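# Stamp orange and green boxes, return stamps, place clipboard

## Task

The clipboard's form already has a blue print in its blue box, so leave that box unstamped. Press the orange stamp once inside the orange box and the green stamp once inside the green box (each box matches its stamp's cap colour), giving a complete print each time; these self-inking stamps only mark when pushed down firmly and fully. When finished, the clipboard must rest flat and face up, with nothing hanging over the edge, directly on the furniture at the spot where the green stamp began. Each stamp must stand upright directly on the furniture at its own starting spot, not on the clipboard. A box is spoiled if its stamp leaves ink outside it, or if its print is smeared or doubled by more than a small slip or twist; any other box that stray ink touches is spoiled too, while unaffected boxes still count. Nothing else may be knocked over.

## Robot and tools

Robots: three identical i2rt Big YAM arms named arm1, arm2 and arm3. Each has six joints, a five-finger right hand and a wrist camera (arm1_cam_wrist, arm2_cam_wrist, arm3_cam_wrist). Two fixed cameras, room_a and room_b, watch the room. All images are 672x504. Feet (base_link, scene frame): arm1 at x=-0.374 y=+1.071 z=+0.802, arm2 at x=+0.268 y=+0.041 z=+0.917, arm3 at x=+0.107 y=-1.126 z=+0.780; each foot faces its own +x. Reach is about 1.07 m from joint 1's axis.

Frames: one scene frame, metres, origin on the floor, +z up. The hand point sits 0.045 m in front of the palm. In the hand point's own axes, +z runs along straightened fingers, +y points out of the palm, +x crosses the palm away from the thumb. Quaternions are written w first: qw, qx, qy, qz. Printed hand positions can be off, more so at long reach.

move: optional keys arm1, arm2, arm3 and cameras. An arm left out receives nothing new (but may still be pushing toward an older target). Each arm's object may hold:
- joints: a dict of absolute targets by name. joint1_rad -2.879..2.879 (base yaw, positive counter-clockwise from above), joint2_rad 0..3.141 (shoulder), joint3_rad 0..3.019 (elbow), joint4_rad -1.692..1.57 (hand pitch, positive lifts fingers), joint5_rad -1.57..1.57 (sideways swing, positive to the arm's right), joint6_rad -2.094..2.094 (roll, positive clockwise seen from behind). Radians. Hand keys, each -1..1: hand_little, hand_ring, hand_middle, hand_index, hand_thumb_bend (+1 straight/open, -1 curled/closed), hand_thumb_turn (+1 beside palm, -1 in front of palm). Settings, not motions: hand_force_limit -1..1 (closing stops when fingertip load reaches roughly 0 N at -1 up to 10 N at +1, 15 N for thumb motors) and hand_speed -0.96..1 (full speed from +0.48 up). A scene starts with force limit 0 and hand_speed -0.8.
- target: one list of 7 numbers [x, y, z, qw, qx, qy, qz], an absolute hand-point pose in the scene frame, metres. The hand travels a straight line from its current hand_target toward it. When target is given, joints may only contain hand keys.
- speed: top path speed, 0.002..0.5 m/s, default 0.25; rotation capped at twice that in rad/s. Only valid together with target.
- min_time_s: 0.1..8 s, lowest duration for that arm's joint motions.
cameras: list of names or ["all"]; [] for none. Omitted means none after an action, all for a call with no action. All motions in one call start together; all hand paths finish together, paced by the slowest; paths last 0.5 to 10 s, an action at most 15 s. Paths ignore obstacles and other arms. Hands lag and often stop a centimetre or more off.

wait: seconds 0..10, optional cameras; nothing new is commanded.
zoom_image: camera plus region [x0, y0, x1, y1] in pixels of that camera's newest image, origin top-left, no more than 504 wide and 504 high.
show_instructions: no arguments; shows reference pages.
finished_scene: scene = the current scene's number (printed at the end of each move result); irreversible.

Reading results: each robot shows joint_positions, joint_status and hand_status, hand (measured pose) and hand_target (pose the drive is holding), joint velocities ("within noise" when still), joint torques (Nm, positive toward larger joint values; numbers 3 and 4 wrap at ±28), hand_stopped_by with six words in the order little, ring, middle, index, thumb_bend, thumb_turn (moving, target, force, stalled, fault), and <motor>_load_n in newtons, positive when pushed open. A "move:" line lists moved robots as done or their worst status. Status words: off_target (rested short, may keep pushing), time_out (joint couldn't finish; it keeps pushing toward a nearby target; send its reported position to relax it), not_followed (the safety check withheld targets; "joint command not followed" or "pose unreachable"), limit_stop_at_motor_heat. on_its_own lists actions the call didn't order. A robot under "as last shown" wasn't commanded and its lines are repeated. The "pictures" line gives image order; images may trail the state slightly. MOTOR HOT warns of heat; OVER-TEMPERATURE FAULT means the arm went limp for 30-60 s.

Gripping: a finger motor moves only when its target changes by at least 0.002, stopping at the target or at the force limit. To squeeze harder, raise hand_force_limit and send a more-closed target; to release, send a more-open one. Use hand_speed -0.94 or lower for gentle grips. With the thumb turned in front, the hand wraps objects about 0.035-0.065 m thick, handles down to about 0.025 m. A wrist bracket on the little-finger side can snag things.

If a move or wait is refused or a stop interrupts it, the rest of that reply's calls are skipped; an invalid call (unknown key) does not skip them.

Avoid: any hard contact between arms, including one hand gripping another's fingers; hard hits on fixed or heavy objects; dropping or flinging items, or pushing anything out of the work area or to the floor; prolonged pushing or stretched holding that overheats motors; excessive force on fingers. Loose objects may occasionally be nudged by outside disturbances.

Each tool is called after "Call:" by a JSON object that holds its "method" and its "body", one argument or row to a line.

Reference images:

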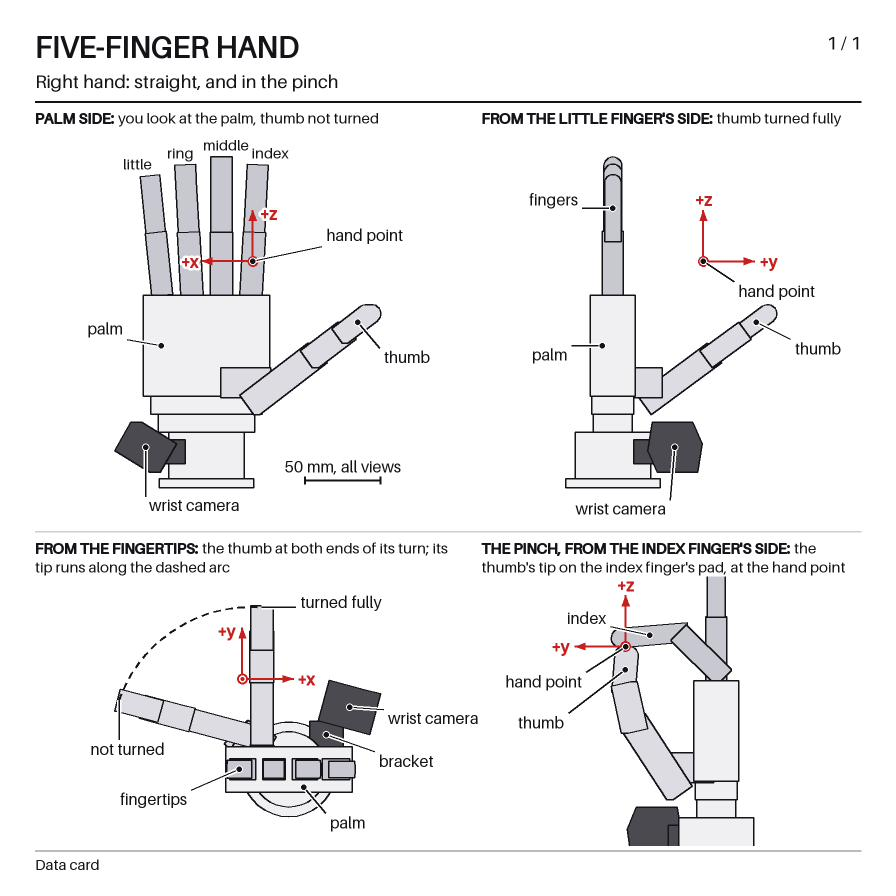

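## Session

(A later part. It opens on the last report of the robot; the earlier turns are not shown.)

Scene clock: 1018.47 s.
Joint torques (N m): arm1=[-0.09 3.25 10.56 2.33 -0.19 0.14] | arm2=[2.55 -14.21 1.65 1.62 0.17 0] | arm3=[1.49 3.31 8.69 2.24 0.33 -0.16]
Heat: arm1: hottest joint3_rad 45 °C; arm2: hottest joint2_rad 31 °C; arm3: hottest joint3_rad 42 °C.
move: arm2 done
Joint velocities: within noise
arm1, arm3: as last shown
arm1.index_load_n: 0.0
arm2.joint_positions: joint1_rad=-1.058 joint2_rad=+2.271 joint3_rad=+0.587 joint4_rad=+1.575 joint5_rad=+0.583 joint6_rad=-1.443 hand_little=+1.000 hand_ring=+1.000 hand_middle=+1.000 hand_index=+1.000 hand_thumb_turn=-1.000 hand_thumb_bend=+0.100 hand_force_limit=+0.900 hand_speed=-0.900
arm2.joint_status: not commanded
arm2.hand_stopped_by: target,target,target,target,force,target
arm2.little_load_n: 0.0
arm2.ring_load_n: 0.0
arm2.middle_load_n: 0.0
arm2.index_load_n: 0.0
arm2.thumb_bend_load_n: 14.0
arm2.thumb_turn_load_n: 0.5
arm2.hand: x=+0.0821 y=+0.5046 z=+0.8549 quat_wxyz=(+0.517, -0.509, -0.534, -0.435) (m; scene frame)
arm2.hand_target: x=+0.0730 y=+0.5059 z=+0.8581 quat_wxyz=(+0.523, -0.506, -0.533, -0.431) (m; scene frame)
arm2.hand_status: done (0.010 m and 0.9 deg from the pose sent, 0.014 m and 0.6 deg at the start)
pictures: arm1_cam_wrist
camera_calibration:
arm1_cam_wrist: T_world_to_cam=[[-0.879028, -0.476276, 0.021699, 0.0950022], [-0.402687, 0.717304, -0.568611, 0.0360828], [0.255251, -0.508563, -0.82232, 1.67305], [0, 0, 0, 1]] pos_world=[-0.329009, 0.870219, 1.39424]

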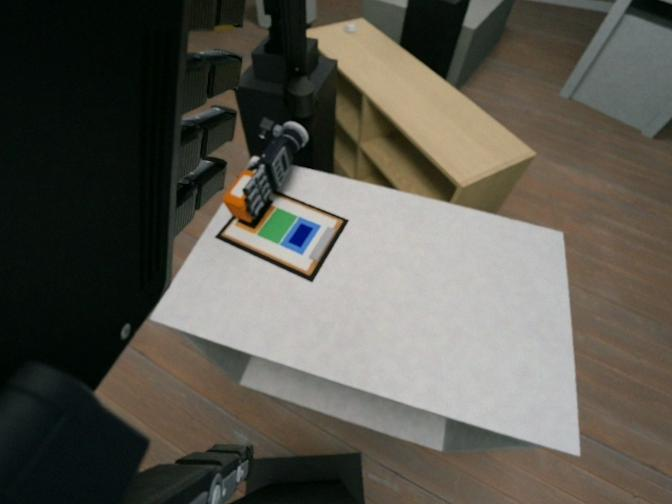

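Call:
{"method": "move", "body": {
  "arm2": {"target": [0.073, 0.506, 0.872, -0.5233, 0.5058, 0.5331, 0.4313], "speed": 0.03},
  "cameras": []
}}

Call:
{"method": "move", "body": {
  "arm2": {"target": [0.0655, 0.516, 0.870, -0.5233, 0.5058, 0.5331, 0.4313], "speed": 0.03},
  "cameras": ["arm1_cam_wrist", "room_a"]
}}

Call:
{"method": "zoom_image", "body": {
  "camera": "arm1_cam_wrist",
  "region": [215, 150, 315, 250]
}}

Call:
{"method": "zoom_image", "body": {
  "camera": "room_a",
  "region": [270, 180, 370, 260]
}}

Scene clock: 1035.53 s.
Joint torques (N m): arm1=[-0.09 3.02 10.41 2.4 -0.24 0.13] | arm2=[2.32 -15.91 0.95 1.89 0.15 0] | arm3=[1.49 3.31 8.7 2.24 0.32 -0.16]
Heat: arm1: hottest joint3_rad 46 °C; arm2: hottest joint2_rad 31 °C; arm3: hottest joint3_rad 42 °C.
move: arm2 off_target
Joint velocities: within noise
arm1, arm3: as last shown
arm2.joint_positions: joint1_rad=-1.055 joint2_rad=+2.242 joint3_rad=+0.580 joint4_rad=+1.533 joint5_rad=+0.583 joint6_rad=-1.443 hand_little=+1.000 hand_ring=+1.000 hand_middle=+1.000 hand_index=+1.000 hand_thumb_turn=-1.000 hand_thumb_bend=+0.100 hand_force_limit=+0.900 hand_speed=-0.900
arm2.joint_status: not commanded
arm2.hand_stopped_by: target,target,target,target,force,target
arm2.little_load_n: 0.0
arm2.ring_load_n: 0.0
arm2.middle_load_n: 0.0
arm2.index_load_n: 0.0
arm2.thumb_bend_load_n: 13.5
arm2.thumb_turn_load_n: 2.0
arm2.hand: x=+0.0812 y=+0.5041 z=+0.8584 quat_wxyz=(+0.510, -0.509, -0.541, -0.433) (m; scene frame)
arm2.hand_target: x=+0.0732 y=+0.5059 z=+0.8717 quat_wxyz=(+0.523, -0.506, -0.533, -0.431) (m; scene frame)
arm2.hand_status: off_target (0.016 m and 1.8 deg from the pose sent, 0.020 m and 0.9 deg at the start)
pictures: none
No camera images: "cameras" was empty.

Scene clock: 1036.50 s.
Joint torques (N m): arm1=[0.03 3.31 10.55 2.32 -0.2 0.15] | arm2=[2.08 -15.68 2.36 1.84 0.08 -0.01] | arm3=[1.49 3.25 8.68 2.24 0.33 -0.16]
Heat: arm1: hottest joint3_rad 46 °C; arm2: hottest joint2_rad 31 °C; arm3: hottest joint3_rad 42 °C.
move: arm2 off_target
Joint velocities: within noise
arm1, arm3: as last shown
arm2.joint_positions: joint1_rad=-1.055 joint2_rad=+2.241 joint3_rad=+0.600 joint4_rad=+1.506 joint5_rad=+0.583 joint6_rad=-1.443 hand_little=+1.000 hand_ring=+1.000 hand_middle=+1.000 hand_index=+1.000 hand_thumb_turn=-1.000 hand_thumb_bend=+0.100 hand_force_limit=+0.900 hand_speed=-0.900
arm2.joint_status: not commanded
arm2.hand_stopped_by: target,target,target,target,force,target
arm2.little_load_n: 0.0
arm2.ring_load_n: 0.0
arm2.middle_load_n: 0.0
arm2.index_load_n: 0.0
arm2.thumb_bend_load_n: 14.0
arm2.thumb_turn_load_n: 1.5
arm2.hand: x=+0.0765 y=+0.5097 z=+0.8572 quat_wxyz=(+0.508, -0.510, -0.543, -0.433) (m; scene frame)
arm2.hand_target: x=+0.0658 y=+0.5157 z=+0.8699 quat_wxyz=(+0.523, -0.506, -0.533, -0.431) (m; scene frame)
arm2.hand_status: off_target (0.018 m and 2.1 deg from the pose sent, 0.023 m and 1.8 deg at the start)
arm3.little_load_n: -0.5
arm3.middle_load_n: 0.5
pictures: arm1_cam_wrist, room_a
camera_calibration:
arm1_cam_wrist: T_world_to_cam=[[-0.879028, -0.476276, 0.021699, 0.0950022], [-0.402687, 0.717304, -0.568611, 0.0360828], [0.255251, -0.508563, -0.82232, 1.67305], [0, 0, 0, 1]] pos_world=[-0.329009, 0.870219, 1.39424]

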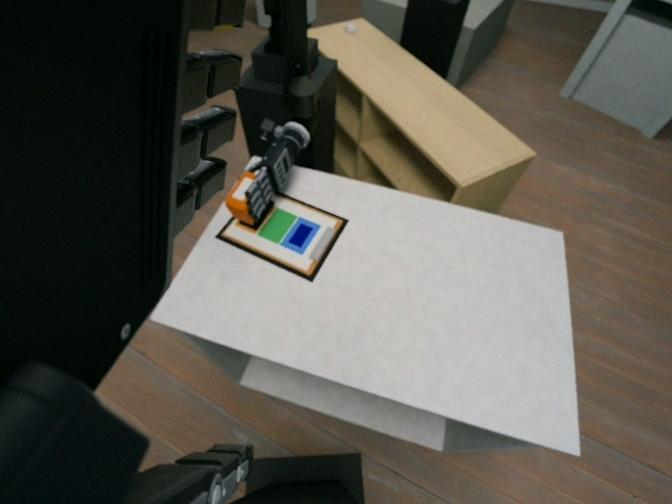

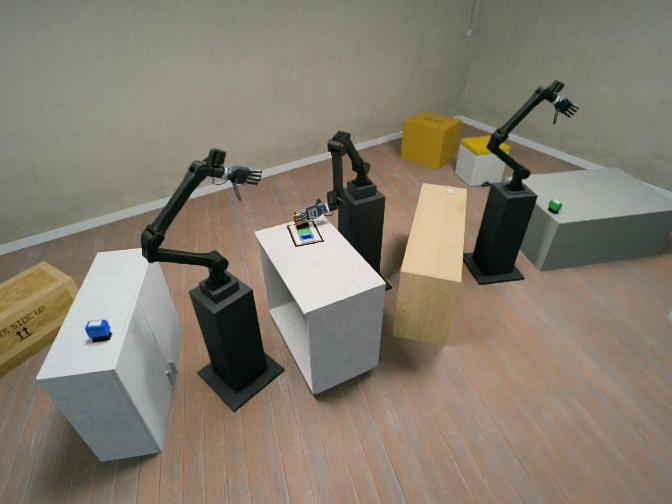

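Scaled by 5.040 from the camera's 672x504 image, which has a finer 960x720 frame.

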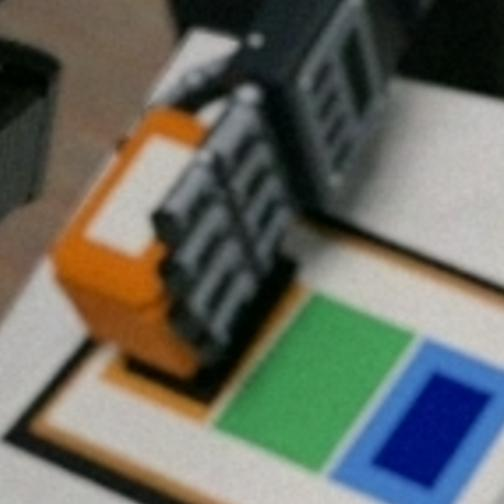

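Scaled by 5.040 from the camera's 672x504 image, which has a finer 960x720 frame.

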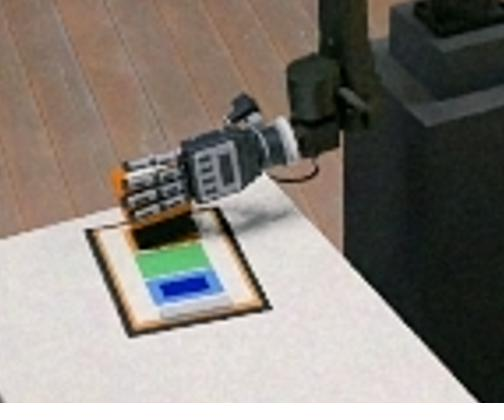

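Call:
{"method": "move", "body": {
  "arm2": {"target": [0.0655, 0.524, 0.866, -0.5233, 0.5058, 0.5331, 0.4313], "speed": 0.03},
  "cameras": []
}}

Call:
{"method": "move", "body": {
  "arm2": {"target": [0.0655, 0.524, 0.848, -0.5233, 0.5058, 0.5331, 0.4313], "speed": 0.03},
  "cameras": ["arm1_cam_wrist", "room_a"]
}}

Call:
{"method": "zoom_image", "body": {
  "camera": "arm1_cam_wrist",
  "region": [215, 150, 315, 250]
}}

Call:
{"method": "zoom_image", "body": {
  "camera": "room_a",
  "region": [270, 180, 370, 260]
}}

Scene clock: 1047.27 s.
Joint torques (N m): arm1=[0.09 3.43 10.67 2.25 -0.23 0.16] | arm2=[0.85 -14.74 2.63 1.95 0.06 -0.03] | arm3=[1.49 3.25 8.68 2.24 0.33 -0.16]
Heat: arm1: hottest joint3_rad 46 °C; arm2: hottest joint2_rad 31 °C; arm3: hottest joint3_rad 42 °C.
move: arm2 off_target
Joint velocities: within noise
arm1, arm3: as last shown
arm2.joint_positions: joint1_rad=-1.055 joint2_rad=+2.241 joint3_rad=+0.620 joint4_rad=+1.498 joint5_rad=+0.570 joint6_rad=-1.443 hand_little=+1.000 hand_ring=+1.000 hand_middle=+1.000 hand_index=+1.000 hand_thumb_turn=-1.000 hand_thumb_bend=+0.100 hand_force_limit=+0.900 hand_speed=-0.900
arm2.joint_status: not commanded
arm2.hand_stopped_by: target,target,target,target,force,target
arm2.little_load_n: 0.0
arm2.ring_load_n: 0.0
arm2.middle_load_n: 0.0
arm2.index_load_n: 0.0
arm2.thumb_bend_load_n: 13.5
arm2.thumb_turn_load_n: 2.0
arm2.hand: x=+0.0686 y=+0.5164 z=+0.8587 quat_wxyz=(+0.515, -0.506, -0.542, -0.430) (m; scene frame)
arm2.hand_target: x=+0.0656 y=+0.5239 z=+0.8661 quat_wxyz=(+0.523, -0.506, -0.533, -0.431) (m; scene frame)
arm2.hand_status: off_target (0.011 m and 1.4 deg from the pose sent, 0.020 m and 2.1 deg at the start)
arm3.little_load_n: 0.0
arm3.middle_load_n: 0.0
pictures: none
No camera images: "cameras" was empty.

Scene clock: 1048.40 s.
Joint torques (N m): arm1=[-0.26 3.37 10.48 2.39 -0.23 0.11] | arm2=[0.91 -12.04 2.5 2.52 0.06 -0.02] | arm3=[1.49 3.19 8.68 2.25 0.33 -0.17]
Heat: arm1: hottest joint3_rad 46 °C; arm2: hottest joint2_rad 31 °C; arm3: hottest joint3_rad 42 °C.
move: arm2 done
Joint velocities: within noise
arm1.joint_positions: joint1_rad=+1.491 joint2_rad=+0.614 joint3_rad=+1.322 joint4_rad=-1.165 joint5_rad=+0.001 joint6_rad=-1.311 hand_little=+1.000 hand_ring=+1.000 hand_middle=+1.000 hand_index=+1.000 hand_thumb_turn=+1.000 hand_thumb_bend=+1.000 hand_force_limit=+0.000 hand_speed=-0.800
arm1.joint_status: not commanded
arm1.hand_stopped_by: target,target,target,target,target,target
arm1.little_load_n: 0.0
arm1.ring_load_n: 0.0
arm1.middle_load_n: 0.0
arm1.index_load_n: -0.5
arm1.thumb_bend_load_n: 0.0
arm1.thumb_turn_load_n: 0.0
arm1.hand: x=-0.3025 y=+0.8150 z=+1.2963 quat_wxyz=(+0.219, +0.658, -0.535, +0.482) (m; scene frame)
arm1.hand_target: x=-0.3003 y=+0.8175 z=+1.3067 quat_wxyz=(+0.217, +0.653, -0.532, +0.494) (m; scene frame)
arm1.hand_status: not commanded
arm2.joint_positions: joint1_rad=-1.055 joint2_rad=+2.267 joint3_rad=+0.643 joint4_rad=+1.522 joint5_rad=+0.570 joint6_rad=-1.443 hand_little=+1.000 hand_ring=+1.000 hand_middle=+1.000 hand_index=+1.000 hand_thumb_turn=-1.000 hand_thumb_bend=+0.100 hand_force_limit=+0.900 hand_speed=-0.900
arm2.joint_status: not commanded
arm2.hand_stopped_by: target,target,target,target,force,target
arm2.little_load_n: 0.0
arm2.ring_load_n: 0.0
arm2.middle_load_n: 0.0
arm2.index_load_n: 0.0
arm2.thumb_bend_load_n: 13.5
arm2.thumb_turn_load_n: 0.5
arm2.hand: x=+0.0642 y=+0.5216 z=+0.8555 quat_wxyz=(+0.523, -0.505, -0.535, -0.431) (m; scene frame)
arm2.hand_target: x=+0.0656 y=+0.5239 z=+0.8481 quat_wxyz=(+0.523, -0.506, -0.533, -0.431) (m; scene frame)
arm2.hand_status: done (0.008 m and 0.3 deg from the pose sent, 0.014 m and 1.4 deg at the start)
arm3.joint_positions: joint1_rad=+1.587 joint2_rad=+0.632 joint3_rad=+1.505 joint4_rad=-1.385 joint5_rad=-0.003 joint6_rad=-1.291 hand_little=+1.000 hand_ring=+1.000 hand_middle=+1.000 hand_index=+1.000 hand_thumb_turn=+1.000 hand_thumb_bend=+1.000 hand_force_limit=+0.000 hand_speed=-0.800
arm3.joint_status: not commanded
arm3.hand_stopped_by: target,target,target,target,target,target
arm3.little_load_n: 0.0
arm3.ring_load_n: 0.0
arm3.middle_load_n: 0.0
arm3.index_load_n: 0.0
arm3.thumb_bend_load_n: 0.0
arm3.thumb_turn_load_n: 0.0
arm3.hand: x=+0.0349 y=-1.3314 z=+1.3102 quat_wxyz=(-0.324, -0.482, +0.715, -0.389) (m; scene frame)
arm3.hand_target: x=+0.0367 y=-1.3307 z=+1.3225 quat_wxyz=(-0.332, -0.485, +0.704, -0.398) (m; scene frame)
arm3.hand_status: not commanded
pictures: arm1_cam_wrist, room_a
camera_calibration:
arm1_cam_wrist: T_world_to_cam=[[-0.879028, -0.476276, 0.021699, 0.0950022], [-0.402687, 0.717304, -0.568611, 0.0360828], [0.255251, -0.508563, -0.82232, 1.67305], [0, 0, 0, 1]] pos_world=[-0.329009, 0.870219, 1.39424]

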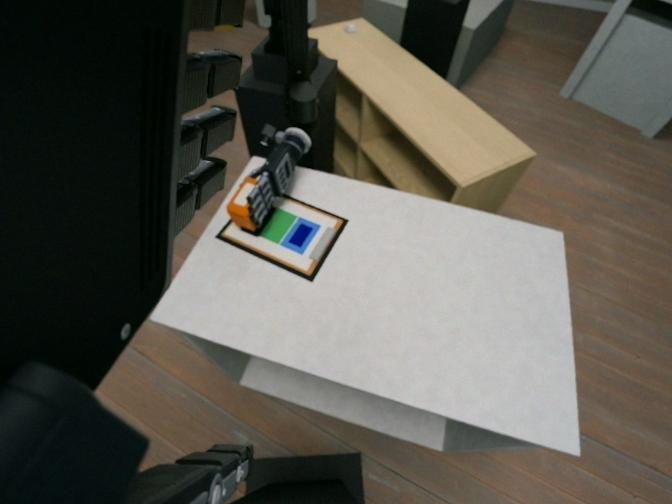

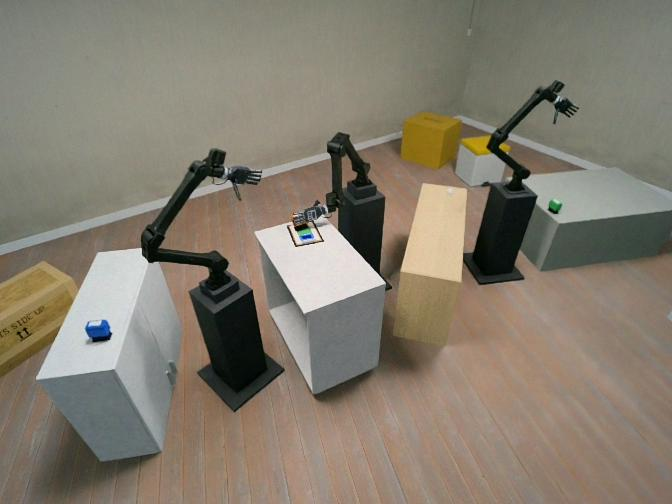

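Scaled by 5.040 from the camera's 672x504 image, which has a finer 960x720 frame.

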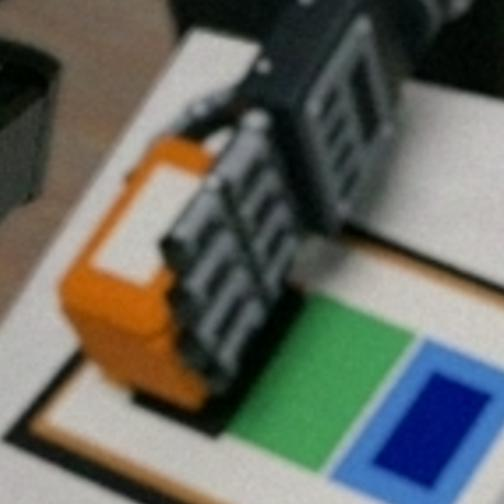

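Scaled by 5.040 from the camera's 672x504 image, which has a finer 960x720 frame.

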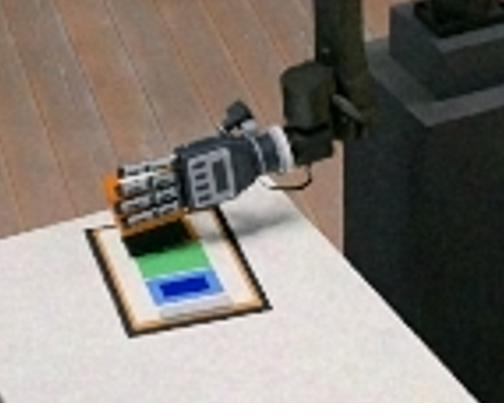

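Call:
{"method": "move", "body": {
  "arm2": {"target": [0.078, 0.517, 0.862, -0.5233, 0.5058, 0.5331, 0.4313], "speed": 0.03},
  "cameras": []
}}

Scene clock: 1063.43 s.
Joint torques (N m): arm1=[0.32 3.31 10.69 2.28 -0.25 0.11] | arm2=[0.21 -15.27 0.53 2.44 0.12 -0.05] | arm3=[1.49 3.31 8.66 2.24 0.33 -0.17]
Heat: arm1: hottest joint3_rad 46 °C; arm2: hottest joint2_rad 31 °C; arm3: hottest joint3_rad 42 °C.
move: arm2 off_target
Joint velocities: within noise
arm1, arm3: as last shown
arm1.index_load_n: 0.0
arm2.joint_positions: joint1_rad=-1.062 joint2_rad=+2.266 joint3_rad=+0.612 joint4_rad=+1.533 joint5_rad=+0.554 joint6_rad=-1.443 hand_little=+1.000 hand_ring=+1.000 hand_middle=+1.000 hand_index=+1.000 hand_thumb_turn=-1.000 hand_thumb_bend=+0.100 hand_force_limit=+0.900 hand_speed=-0.900
arm2.joint_status: not commanded
arm2.hand_stopped_by: target,target,target,target,force,target
arm2.little_load_n: 0.0
arm2.ring_load_n: 0.0
arm2.middle_load_n: 0.0
arm2.index_load_n: 0.0
arm2.thumb_bend_load_n: 11.5
arm2.thumb_turn_load_n: 0.0
arm2.hand: x=+0.0724 y=+0.5135 z=+0.8522 quat_wxyz=(+0.518, -0.504, -0.544, -0.427) (m; scene frame)
arm2.hand_target: x=+0.0779 y=+0.5170 z=+0.8619 quat_wxyz=(+0.523, -0.506, -0.533, -0.431) (m; scene frame)
arm2.hand_status: off_target (0.012 m and 1.5 deg from the pose sent, 0.016 m and 0.3 deg at the start)
pictures: none
No camera images: "cameras" was empty.

Call:
{"method": "move", "body": {
  "arm2": {"target": [0.086, 0.521, 0.868, -0.5233, 0.5058, 0.5331, 0.4313], "speed": 0.03},
  "cameras": ["arm1_cam_wrist", "room_a"]
}}

Call:
{"method": "zoom_image", "body": {
  "camera": "arm1_cam_wrist",
  "region": [215, 150, 315, 250]
}}

Call:
{"method": "zoom_image", "body": {
  "camera": "room_a",
  "region": [270, 180, 370, 260]
}}

Scene clock: 1069.63 s.
Joint torques (N m): arm1=[0.21 3.02 10.41 2.44 -0.19 0.14] | arm2=[0.56 -15.97 0.88 2.15 0.05 -0.08] | arm3=[1.49 3.25 8.66 2.22 0.33 -0.17]
Heat: arm1: hottest joint3_rad 46 °C; arm2: hottest joint2_rad 31 °C; arm3: hottest joint3_rad 42 °C.
move: arm2 off_target
Joint velocities: within noise
arm1, arm3: as last shown
arm2.joint_positions: joint1_rad=-1.090 joint2_rad=+2.256 joint3_rad=+0.595 joint4_rad=+1.533 joint5_rad=+0.531 joint6_rad=-1.443 hand_little=+1.000 hand_ring=+1.000 hand_middle=+1.000 hand_index=+1.000 hand_thumb_turn=-1.000 hand_thumb_bend=+0.100 hand_force_limit=+0.900 hand_speed=-0.900
arm2.joint_status: not commanded
arm2.hand_stopped_by: target,target,target,target,force,target
arm2.little_load_n: 0.0
arm2.ring_load_n: 0.0
arm2.middle_load_n: 0.0
arm2.index_load_n: 0.0
arm2.thumb_bend_load_n: 12.0
arm2.thumb_turn_load_n: 0.5
arm2.hand: x=+0.0846 y=+0.5152 z=+0.8538 quat_wxyz=(+0.515, -0.507, -0.544, -0.427) (m; scene frame)
arm2.hand_target: x=+0.0861 y=+0.5209 z=+0.8679 quat_wxyz=(+0.523, -0.506, -0.533, -0.431) (m; scene frame)
arm2.hand_status: off_target (0.015 m and 1.7 deg from the pose sent, 0.022 m and 1.5 deg at the start)
pictures: arm1_cam_wrist, room_a
camera_calibration:
arm1_cam_wrist: T_world_to_cam=[[-0.879028, -0.476276, 0.021699, 0.0950022], [-0.402687, 0.717304, -0.568611, 0.0360828], [0.255251, -0.508563, -0.82232, 1.67305], [0, 0, 0, 1]] pos_world=[-0.329009, 0.870219, 1.39424]

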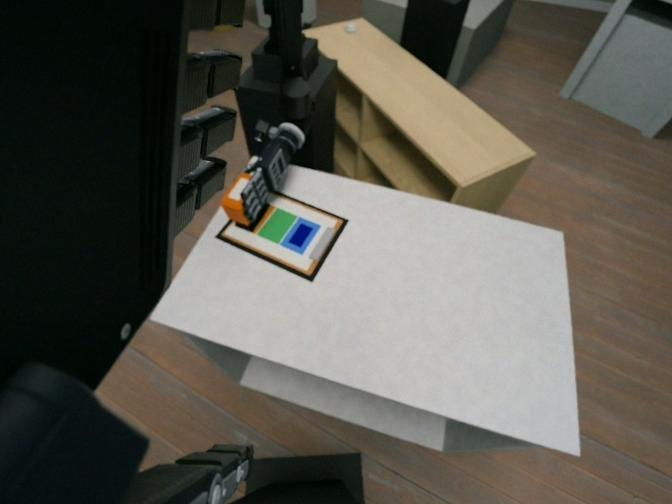

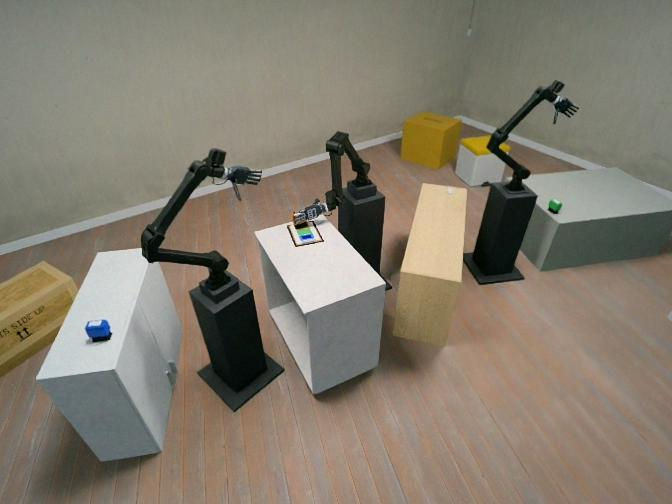

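Scaled by 5.040 from the camera's 672x504 image, which has a finer 960x720 frame.

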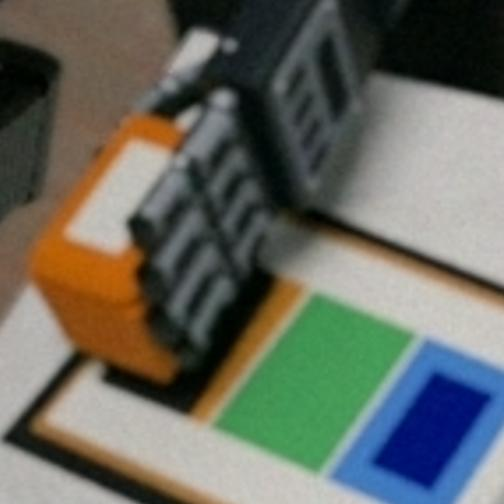

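Scaled by 5.040 from the camera's 672x504 image, which has a finer 960x720 frame.

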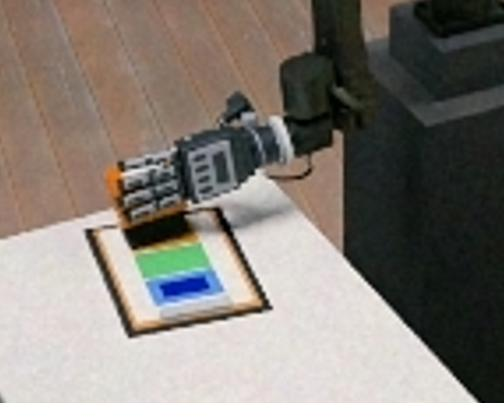

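Call:
{"method": "move", "body": {
  "arm2": {"target": [0.072, 0.519, 0.864, -0.5233, 0.5058, 0.5331, 0.4313], "speed": 0.03},
  "cameras": []
}}

Scene clock: 1078.03 s.
Joint torques (N m): arm1=[-0.38 3.49 10.41 2.28 -0.26 0.13] | arm2=[2.2 -15.03 2.25 1.91 0.26 -0.03] | arm3=[1.44 3.25 8.68 2.25 0.33 -0.16]
Heat: arm1: hottest joint3_rad 46 °C; arm2: hottest joint2_rad 31 °C; arm3: hottest joint3_rad 42 °C.
move: arm2 off_target
Joint velocities: within noise
arm1, arm3: as last shown
arm2.joint_positions: joint1_rad=-1.075 joint2_rad=+2.256 joint3_rad=+0.603 joint4_rad=+1.526 joint5_rad=+0.559 joint6_rad=-1.443 hand_little=+1.000 hand_ring=+1.000 hand_middle=+1.000 hand_index=+1.000 hand_thumb_turn=-1.000 hand_thumb_bend=+0.100 hand_force_limit=+0.900 hand_speed=-0.900
arm2.joint_status: not commanded
arm2.hand_stopped_by: target,target,target,target,force,target
arm2.little_load_n: 0.0
arm2.ring_load_n: 0.0
arm2.middle_load_n: 0.0
arm2.index_load_n: 0.0
arm2.thumb_bend_load_n: 12.0
arm2.thumb_turn_load_n: 0.5
arm2.hand: x=+0.0814 y=+0.5139 z=+0.8540 quat_wxyz=(+0.512, -0.509, -0.541, -0.432) (m; scene frame)
arm2.hand_target: x=+0.0721 y=+0.5189 z=+0.8642 quat_wxyz=(+0.523, -0.506, -0.533, -0.431) (m; scene frame)
arm2.hand_status: off_target (0.015 m and 1.7 deg from the pose sent, 0.017 m and 1.7 deg at the start)
pictures: none
No camera images: "cameras" was empty.

Call:
{"method": "move", "body": {
  "arm2": {"target": [0.068, 0.521, 0.862, -0.5233, 0.5058, 0.5331, 0.4313], "speed": 0.03},
  "cameras": ["arm1_cam_wrist", "room_a"]
}}

Call:
{"method": "zoom_image", "body": {
  "camera": "arm1_cam_wrist",
  "region": [215, 150, 315, 250]
}}

Call:
{"method": "zoom_image", "body": {
  "camera": "room_a",
  "region": [270, 180, 370, 260]
}}

Scene clock: 1082.83 s.
Joint torques (N m): arm1=[-0.15 2.84 10.78 2.36 -0.24 0.12] | arm2=[2.43 -14.74 2.43 1.98 0.26 -0.03] | arm3=[1.55 3.25 8.68 2.26 0.33 -0.17]
Heat: arm1: hottest joint3_rad 46 °C; arm2: hottest joint2_rad 31 °C; arm3: hottest joint3_rad 42 °C.
move: arm2 off_target
Joint velocities: within noise
arm1, arm3: as last shown
arm2.joint_positions: joint1_rad=-1.071 joint2_rad=+2.256 joint3_rad=+0.615 joint4_rad=+1.518 joint5_rad=+0.564 joint6_rad=-1.443 hand_little=+1.000 hand_ring=+1.000 hand_middle=+1.000 hand_index=+1.000 hand_thumb_turn=-1.000 hand_thumb_bend=+0.100 hand_force_limit=+0.900 hand_speed=-0.900
arm2.joint_status: not commanded
arm2.hand_stopped_by: target,target,target,target,force,target
arm2.little_load_n: 0.0
arm2.ring_load_n: 0.0
arm2.middle_load_n: 0.0
arm2.index_load_n: -0.5
arm2.thumb_bend_load_n: 12.0
arm2.thumb_turn_load_n: 0.5
arm2.hand: x=+0.0776 y=+0.5167 z=+0.8546 quat_wxyz=(+0.513, -0.509, -0.540, -0.432) (m; scene frame)
arm2.hand_target: x=+0.0680 y=+0.5208 z=+0.8621 quat_wxyz=(+0.523, -0.506, -0.533, -0.431) (m; scene frame)
arm2.hand_status: off_target (0.013 m and 1.5 deg from the pose sent, 0.017 m and 1.7 deg at the start)
pictures: arm1_cam_wrist, room_a
camera_calibration:
arm1_cam_wrist: T_world_to_cam=[[-0.879028, -0.476276, 0.021699, 0.0950022], [-0.402687, 0.717304, -0.568611, 0.0360828], [0.255251, -0.508563, -0.82232, 1.67305], [0, 0, 0, 1]] pos_world=[-0.329009, 0.870219, 1.39424]

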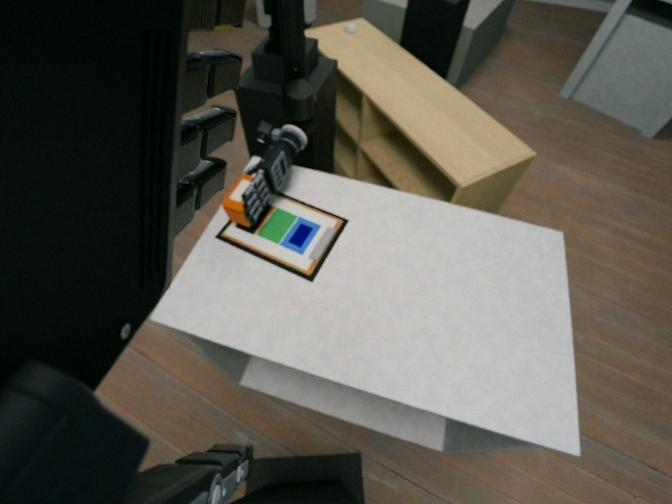

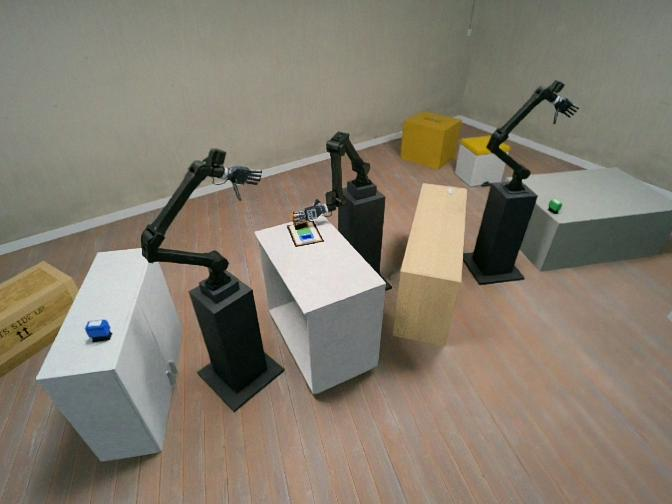

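Scaled by 5.040 from the camera's 672x504 image, which has a finer 960x720 frame.

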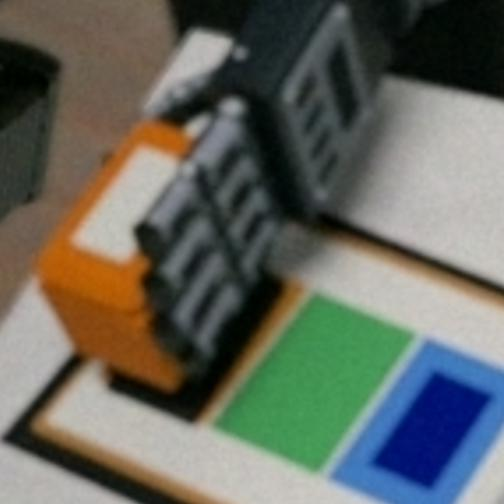

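Scaled by 5.040 from the camera's 672x504 image, which has a finer 960x720 frame.

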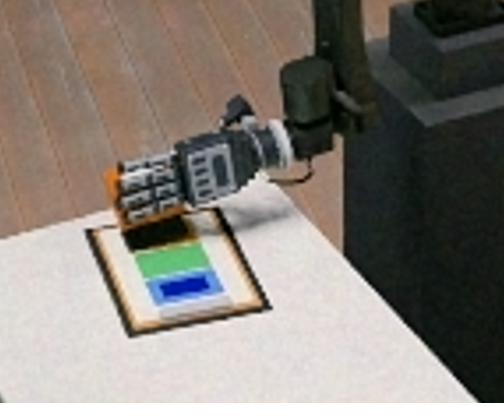

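Call:
{"method": "move", "body": {
  "arm2": {"joints": {"hand_thumb_bend": 0.9, "hand_speed": -0.6}},
  "cameras": ["arm1_cam_wrist", "room_a"]
}}

Call:
{"method": "zoom_image", "body": {
  "camera": "arm1_cam_wrist",
  "region": [215, 150, 315, 250]
}}

Scene clock: 1100.90 s.
Joint torques (N m): arm1=[0.03 2.9 10.47 2.33 -0.21 0.12] | arm2=[2.2 -14.74 2.15 1.94 0.24 -0.03] | arm3=[1.49 3.25 8.68 2.24 0.34 -0.16]
Heat: arm1: hottest joint3_rad 46 °C; arm2: hottest joint2_rad 31 °C; arm3: hottest joint3_rad 42 °C.
move: arm2 done
Joint velocities: within noise
arm1, arm3: as last shown
arm2.joint_positions: joint1_rad=-1.070 joint2_rad=+2.256 joint3_rad=+0.618 joint4_rad=+1.518 joint5_rad=+0.565 joint6_rad=-1.443 hand_little=+1.000 hand_ring=+1.000 hand_middle=+1.000 hand_index=+1.000 hand_thumb_turn=-1.000 hand_thumb_bend=+0.900 hand_force_limit=+0.900 hand_speed=-0.600
arm2.joint_status: all done
arm2.hand_stopped_by: target,target,target,target,target,target
arm2.little_load_n: 0.0
arm2.ring_load_n: 0.0
arm2.middle_load_n: 0.0
arm2.index_load_n: 0.0
arm2.thumb_bend_load_n: 0.0
arm2.thumb_turn_load_n: 0.0
arm2.hand: x=+0.0761 y=+0.5176 z=+0.8552 quat_wxyz=(+0.514, -0.509, -0.539, -0.432) (m; scene frame)
arm2.hand_target: x=+0.0682 y=+0.5209 z=+0.8621 quat_wxyz=(+0.523, -0.506, -0.533, -0.431) (m; scene frame)
arm2.hand_status: not commanded
pictures: arm1_cam_wrist, room_a
camera_calibration:
arm1_cam_wrist: T_world_to_cam=[[-0.879028, -0.476276, 0.021699, 0.0950022], [-0.402687, 0.717304, -0.568611, 0.0360828], [0.255251, -0.508563, -0.82232, 1.67305], [0, 0, 0, 1]] pos_world=[-0.329009, 0.870219, 1.39424]

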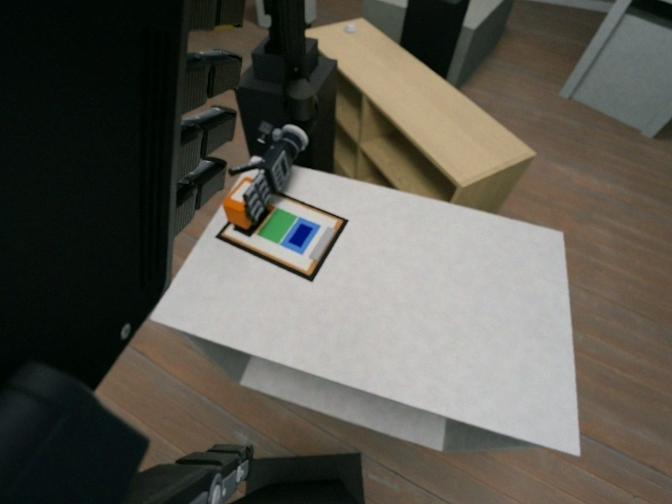

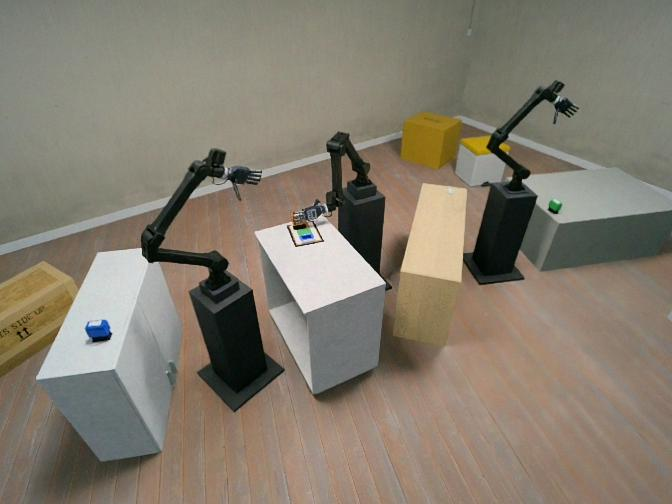

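Scaled by 5.040 from the camera's 672x504 image, which has a finer 960x720 frame.

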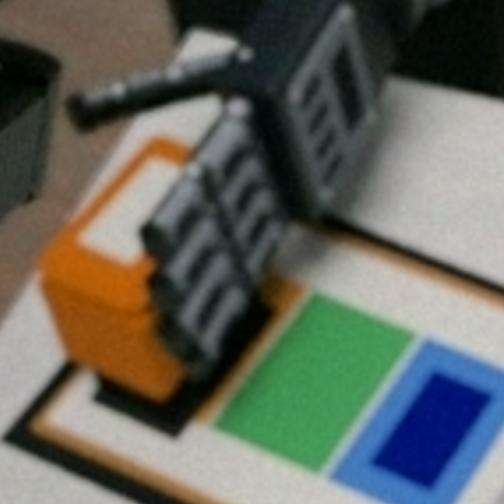

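Call:
{"method": "move", "body": {
  "arm2": {"joints": {"hand_thumb_bend": -0.5, "hand_speed": -0.88, "hand_force_limit": -0.3}},
  "cameras": []
}}

Call:
{"method": "move", "body": {
  "arm2": {"target": [0.072, 0.505, 0.858, -0.5233, 0.5058, 0.5331, 0.4313], "speed": 0.03},
  "cameras": ["arm1_cam_wrist", "room_a"]
}}

Call:
{"method": "zoom_image", "body": {
  "camera": "arm1_cam_wrist",
  "region": [215, 150, 315, 250]
}}

Call:
{"method": "zoom_image", "body": {
  "camera": "room_a",
  "region": [270, 180, 370, 260]
}}

Scene clock: 1129.63 s.
Joint torques (N m): arm1=[-1.03 3.37 10.5 2.47 -0.23 0.16] | arm2=[2.2 -14.68 2.13 1.96 0.16 -0.02] | arm3=[1.49 3.31 8.68 2.25 0.33 -0.16]
Heat: arm1: hottest joint3_rad 46 °C; arm2: hottest joint2_rad 31 °C; arm3: hottest joint3_rad 42 °C.
move: arm2 off_target
Joint velocities: within noise
arm1, arm3: as last shown
arm2.joint_positions: joint1_rad=-1.070 joint2_rad=+2.256 joint3_rad=+0.618 joint4_rad=+1.518 joint5_rad=+0.567 joint6_rad=-1.443 hand_little=+1.000 hand_ring=+1.000 hand_middle=+1.000 hand_index=+1.000 hand_thumb_turn=-1.000 hand_thumb_bend=+0.122 hand_force_limit=-0.300 hand_speed=-0.880
arm2.joint_status: hand_thumb_bend off_target (ended at +0.122, target -0.500); the others done
arm2.hand_stopped_by: target,target,target,target,force,target
arm2.little_load_n: 0.0
arm2.ring_load_n: 0.0
arm2.middle_load_n: 0.0
arm2.index_load_n: 0.0
arm2.thumb_bend_load_n: 6.0
arm2.thumb_turn_load_n: 0.5
arm2.hand: x=+0.0764 y=+0.5175 z=+0.8552 quat_wxyz=(+0.514, -0.509, -0.538, -0.433) (m; scene frame)
arm2.hand_target: x=+0.0681 y=+0.5209 z=+0.8621 quat_wxyz=(+0.523, -0.506, -0.533, -0.431) (m; scene frame)
arm2.hand_status: not commanded
pictures: none
No camera images: "cameras" was empty.

Scene clock: 1130.73 s.
Joint torques (N m): arm1=[-0.26 3.55 10.47 2.36 -0.22 0.12] | arm2=[2.32 -13.1 0.91 2.84 0.24 0.01] | arm3=[1.55 3.31 8.68 2.25 0.33 -0.17]
Heat: arm1: hottest joint3_rad 46 °C; arm2: hottest joint2_rad 31 °C; arm3: hottest joint3_rad 42 °C.
move: arm2 done
Joint velocities: within noise
arm1, arm3: as last shown
arm2.joint_positions: joint1_rad=-1.051 joint2_rad=+2.256 joint3_rad=+0.598 joint4_rad=+1.543 joint5_rad=+0.585 joint6_rad=-1.443 hand_little=+1.000 hand_ring=+1.000 hand_middle=+1.000 hand_index=+1.000 hand_thumb_turn=-1.000 hand_thumb_bend=+0.122 hand_force_limit=-0.300 hand_speed=-0.880
arm2.joint_status: not commanded
arm2.hand_stopped_by: target,target,target,target,force,target
arm2.little_load_n: 0.0
arm2.ring_load_n: 0.0
arm2.middle_load_n: 0.0
arm2.index_load_n: 0.0
arm2.thumb_bend_load_n: 6.0
arm2.thumb_turn_load_n: 1.5
arm2.hand: x=+0.0761 y=+0.5078 z=+0.8572 quat_wxyz=(+0.516, -0.508, -0.537, -0.434) (m; scene frame)
arm2.hand_target: x=+0.0721 y=+0.5050 z=+0.8581 quat_wxyz=(+0.523, -0.506, -0.533, -0.431) (m; scene frame)
arm2.hand_status: done (0.005 m and 1.0 deg from the pose sent, 0.014 m and 1.3 deg at the start)
pictures: arm1_cam_wrist, room_a
camera_calibration:
arm1_cam_wrist: T_world_to_cam=[[-0.879028, -0.476276, 0.021699, 0.0950022], [-0.402687, 0.717304, -0.568611, 0.0360828], [0.255251, -0.508563, -0.82232, 1.67305], [0, 0, 0, 1]] pos_world=[-0.329009, 0.870219, 1.39424]

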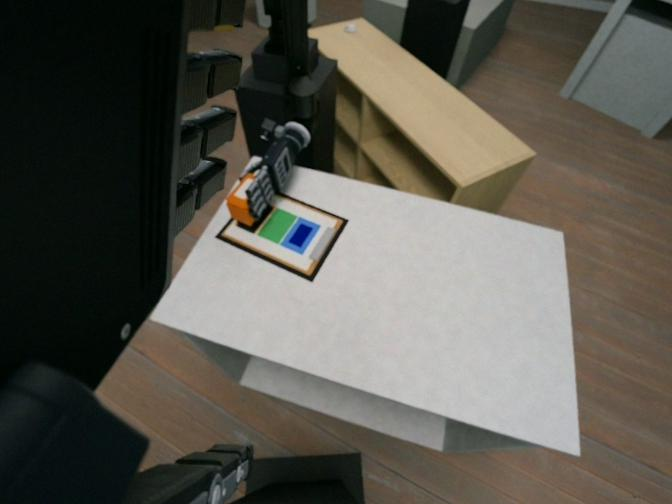

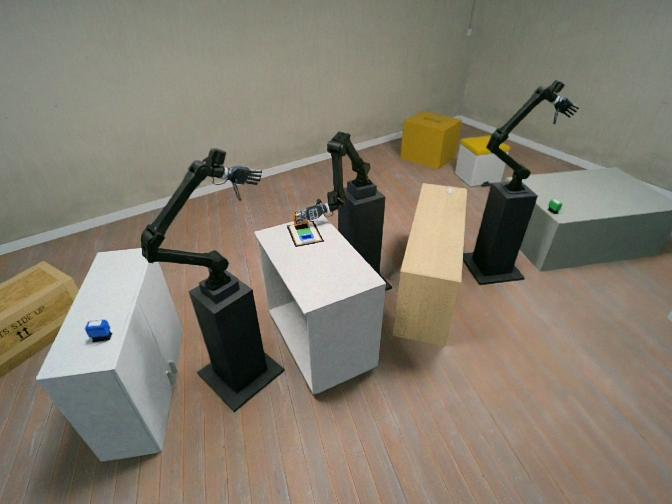

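Scaled by 5.040 from the camera's 672x504 image, which has a finer 960x720 frame.

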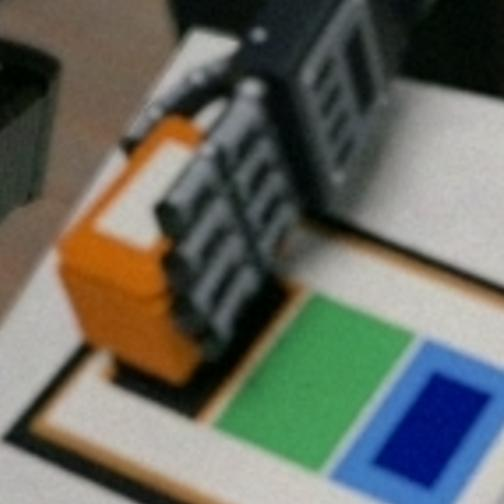

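Scaled by 5.040 from the camera's 672x504 image, which has a finer 960x720 frame.

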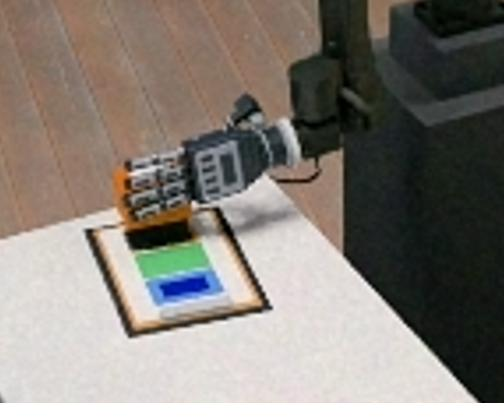

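Call:
{"method": "move", "body": {
  "arm2": {"joints": {"hand_thumb_bend": 1.0, "hand_speed": -0.7}},
  "cameras": ["arm1_cam_wrist"]
}}

Call:
{"method": "zoom_image", "body": {
  "camera": "arm1_cam_wrist",
  "region": [215, 150, 315, 250]
}}

Scene clock: 1140.10 s.
Joint torques (N m): arm1=[-0.32 3.78 10.61 2.28 -0.18 0.12] | arm2=[2.2 -13.16 0.92 2.58 0.23 0.01] | arm3=[1.44 3.31 8.66 2.25 0.33 -0.16]
Heat: arm1: hottest joint3_rad 46 °C; arm2: hottest joint2_rad 31 °C; arm3: hottest joint3_rad 42 °C.
move: arm2 done
Joint velocities: within noise
arm1.joint_positions: joint1_rad=+1.491 joint2_rad=+0.614 joint3_rad=+1.322 joint4_rad=-1.165 joint5_rad=+0.001 joint6_rad=-1.311 hand_little=+1.000 hand_ring=+1.000 hand_middle=+1.000 hand_index=+1.000 hand_thumb_turn=+1.000 hand_thumb_bend=+1.000 hand_force_limit=+0.000 hand_speed=-0.800
arm1.joint_status: not commanded
arm1.hand_stopped_by: target,target,target,target,target,target
arm1.little_load_n: 0.0
arm1.ring_load_n: 0.0
arm1.middle_load_n: 0.0
arm1.index_load_n: 0.0
arm1.thumb_bend_load_n: 0.0
arm1.thumb_turn_load_n: 0.0
arm1.hand: x=-0.3025 y=+0.8150 z=+1.2963 quat_wxyz=(+0.219, +0.658, -0.535, +0.482) (m; scene frame)
arm1.hand_target: x=-0.3003 y=+0.8175 z=+1.3067 quat_wxyz=(+0.217, +0.653, -0.532, +0.494) (m; scene frame)
arm1.hand_status: not commanded
arm2.joint_positions: joint1_rad=-1.051 joint2_rad=+2.256 joint3_rad=+0.598 joint4_rad=+1.550 joint5_rad=+0.585 joint6_rad=-1.443 hand_little=+1.000 hand_ring=+1.000 hand_middle=+1.000 hand_index=+1.000 hand_thumb_turn=-1.000 hand_thumb_bend=+1.000 hand_force_limit=-0.300 hand_speed=-0.700
arm2.joint_status: all done
arm2.hand_stopped_by: target,target,target,target,target,target
arm2.little_load_n: 0.0
arm2.ring_load_n: 0.0
arm2.middle_load_n: 0.0
arm2.index_load_n: 0.0
arm2.thumb_bend_load_n: 0.0
arm2.thumb_turn_load_n: 0.5
arm2.hand: x=+0.0754 y=+0.5079 z=+0.8585 quat_wxyz=(+0.518, -0.507, -0.535, -0.434) (m; scene frame)
arm2.hand_target: x=+0.0720 y=+0.5051 z=+0.8581 quat_wxyz=(+0.523, -0.506, -0.533, -0.431) (m; scene frame)
arm2.hand_status: not commanded
arm3.joint_positions: joint1_rad=+1.587 joint2_rad=+0.632 joint3_rad=+1.505 joint4_rad=-1.385 joint5_rad=-0.003 joint6_rad=-1.291 hand_little=+1.000 hand_ring=+1.000 hand_middle=+1.000 hand_index=+1.000 hand_thumb_turn=+1.000 hand_thumb_bend=+1.000 hand_force_limit=+0.000 hand_speed=-0.800
arm3.joint_status: not commanded
arm3.hand_stopped_by: target,target,target,target,target,target
arm3.little_load_n: 0.0
arm3.ring_load_n: 0.0
arm3.middle_load_n: 0.5
arm3.index_load_n: 0.0
arm3.thumb_bend_load_n: 0.0
arm3.thumb_turn_load_n: 0.0
arm3.hand: x=+0.0349 y=-1.3314 z=+1.3102 quat_wxyz=(-0.324, -0.482, +0.715, -0.389) (m; scene frame)
arm3.hand_target: x=+0.0367 y=-1.3307 z=+1.3225 quat_wxyz=(-0.332, -0.485, +0.704, -0.398) (m; scene frame)
arm3.hand_status: not commanded
pictures: arm1_cam_wrist
camera_calibration:
arm1_cam_wrist: T_world_to_cam=[[-0.879028, -0.476276, 0.021699, 0.0950022], [-0.402687, 0.717304, -0.568611, 0.0360828], [0.255251, -0.508563, -0.82232, 1.67305], [0, 0, 0, 1]] pos_world=[-0.329009, 0.870219, 1.39424]

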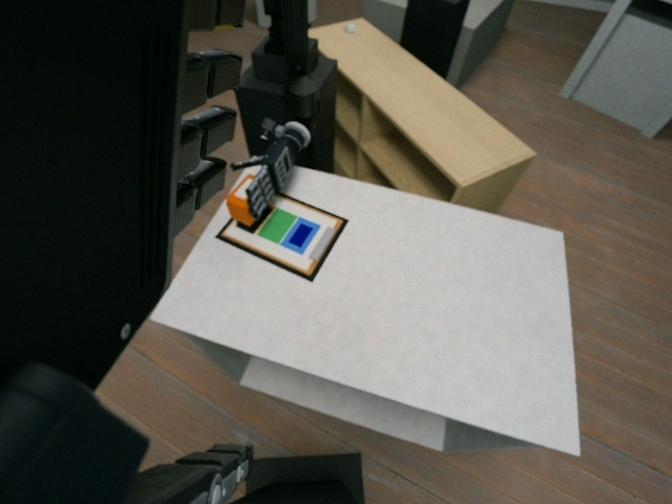

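Scaled by 5.040 from the camera's 672x504 image, which has a finer 960x720 frame.

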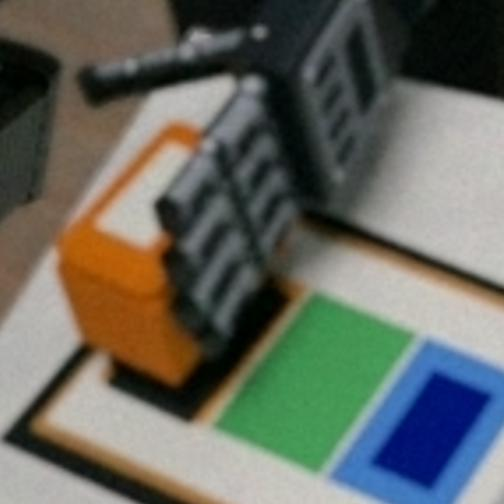

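Call:
{"method": "move", "body": {
  "arm2": {"target": [0.052, 0.506, 0.862, -0.5233, 0.5058, 0.5331, 0.4313], "speed": 0.04},
  "cameras": ["arm1_cam_wrist"]
}}

Call:
{"method": "zoom_image", "body": {
  "camera": "arm1_cam_wrist",
  "region": [215, 150, 315, 250]
}}

Scene clock: 1144.67 s.
Joint torques (N m): arm1=[-0.5 3.14 10.51 2.41 -0.25 0.11] | arm2=[2.14 -14.8 2.03 1.68 0.24 0.05] | arm3=[1.49 3.31 8.68 2.26 0.33 -0.17]
Heat: arm1: hottest joint3_rad 46 °C; arm2: hottest joint2_rad 31 °C; arm3: hottest joint3_rad 42 °C.
move: arm2 done
Joint velocities: within noise
arm1, arm3: as last shown
arm2.joint_positions: joint1_rad=-1.010 joint2_rad=+2.256 joint3_rad=+0.617 joint4_rad=+1.521 joint5_rad=+0.624 joint6_rad=-1.443 hand_little=+1.000 hand_ring=+1.000 hand_middle=+1.000 hand_index=+1.000 hand_thumb_turn=-1.000 hand_thumb_bend=+1.000 hand_force_limit=-0.300 hand_speed=-0.700
arm2.joint_status: not commanded
arm2.hand_stopped_by: target,target,target,target,target,target
arm2.little_load_n: 0.0
arm2.ring_load_n: 0.0
arm2.middle_load_n: 0.0
arm2.index_load_n: 0.0
arm2.thumb_bend_load_n: 0.0
arm2.thumb_turn_load_n: 0.0
arm2.hand: x=+0.0597 y=+0.5034 z=+0.8567 quat_wxyz=(+0.515, -0.506, -0.539, -0.434) (m; scene frame)
arm2.hand_target: x=+0.0521 y=+0.5060 z=+0.8622 quat_wxyz=(+0.523, -0.506, -0.533, -0.431) (m; scene frame)
arm2.hand_status: done (0.010 m and 1.2 deg from the pose sent, 0.024 m and 0.7 deg at the start)
arm3.middle_load_n: 0.0
pictures: arm1_cam_wrist
camera_calibration:
arm1_cam_wrist: T_world_to_cam=[[-0.879028, -0.476276, 0.021699, 0.0950022], [-0.402687, 0.717304, -0.568611, 0.0360828], [0.255251, -0.508563, -0.82232, 1.67305], [0, 0, 0, 1]] pos_world=[-0.329009, 0.870219, 1.39424]

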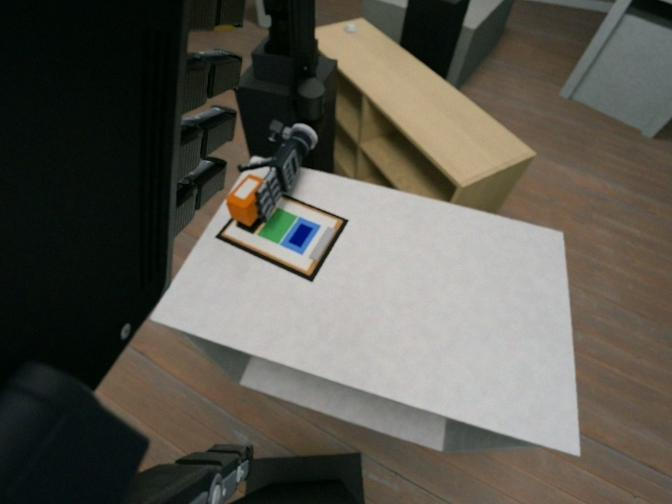

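Scaled by 5.040 from the camera's 672x504 image, which has a finer 960x720 frame.

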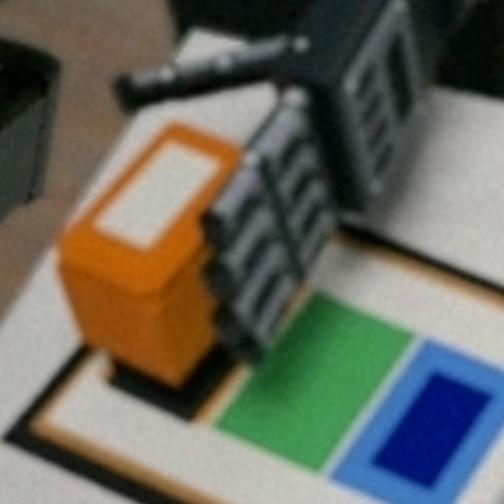

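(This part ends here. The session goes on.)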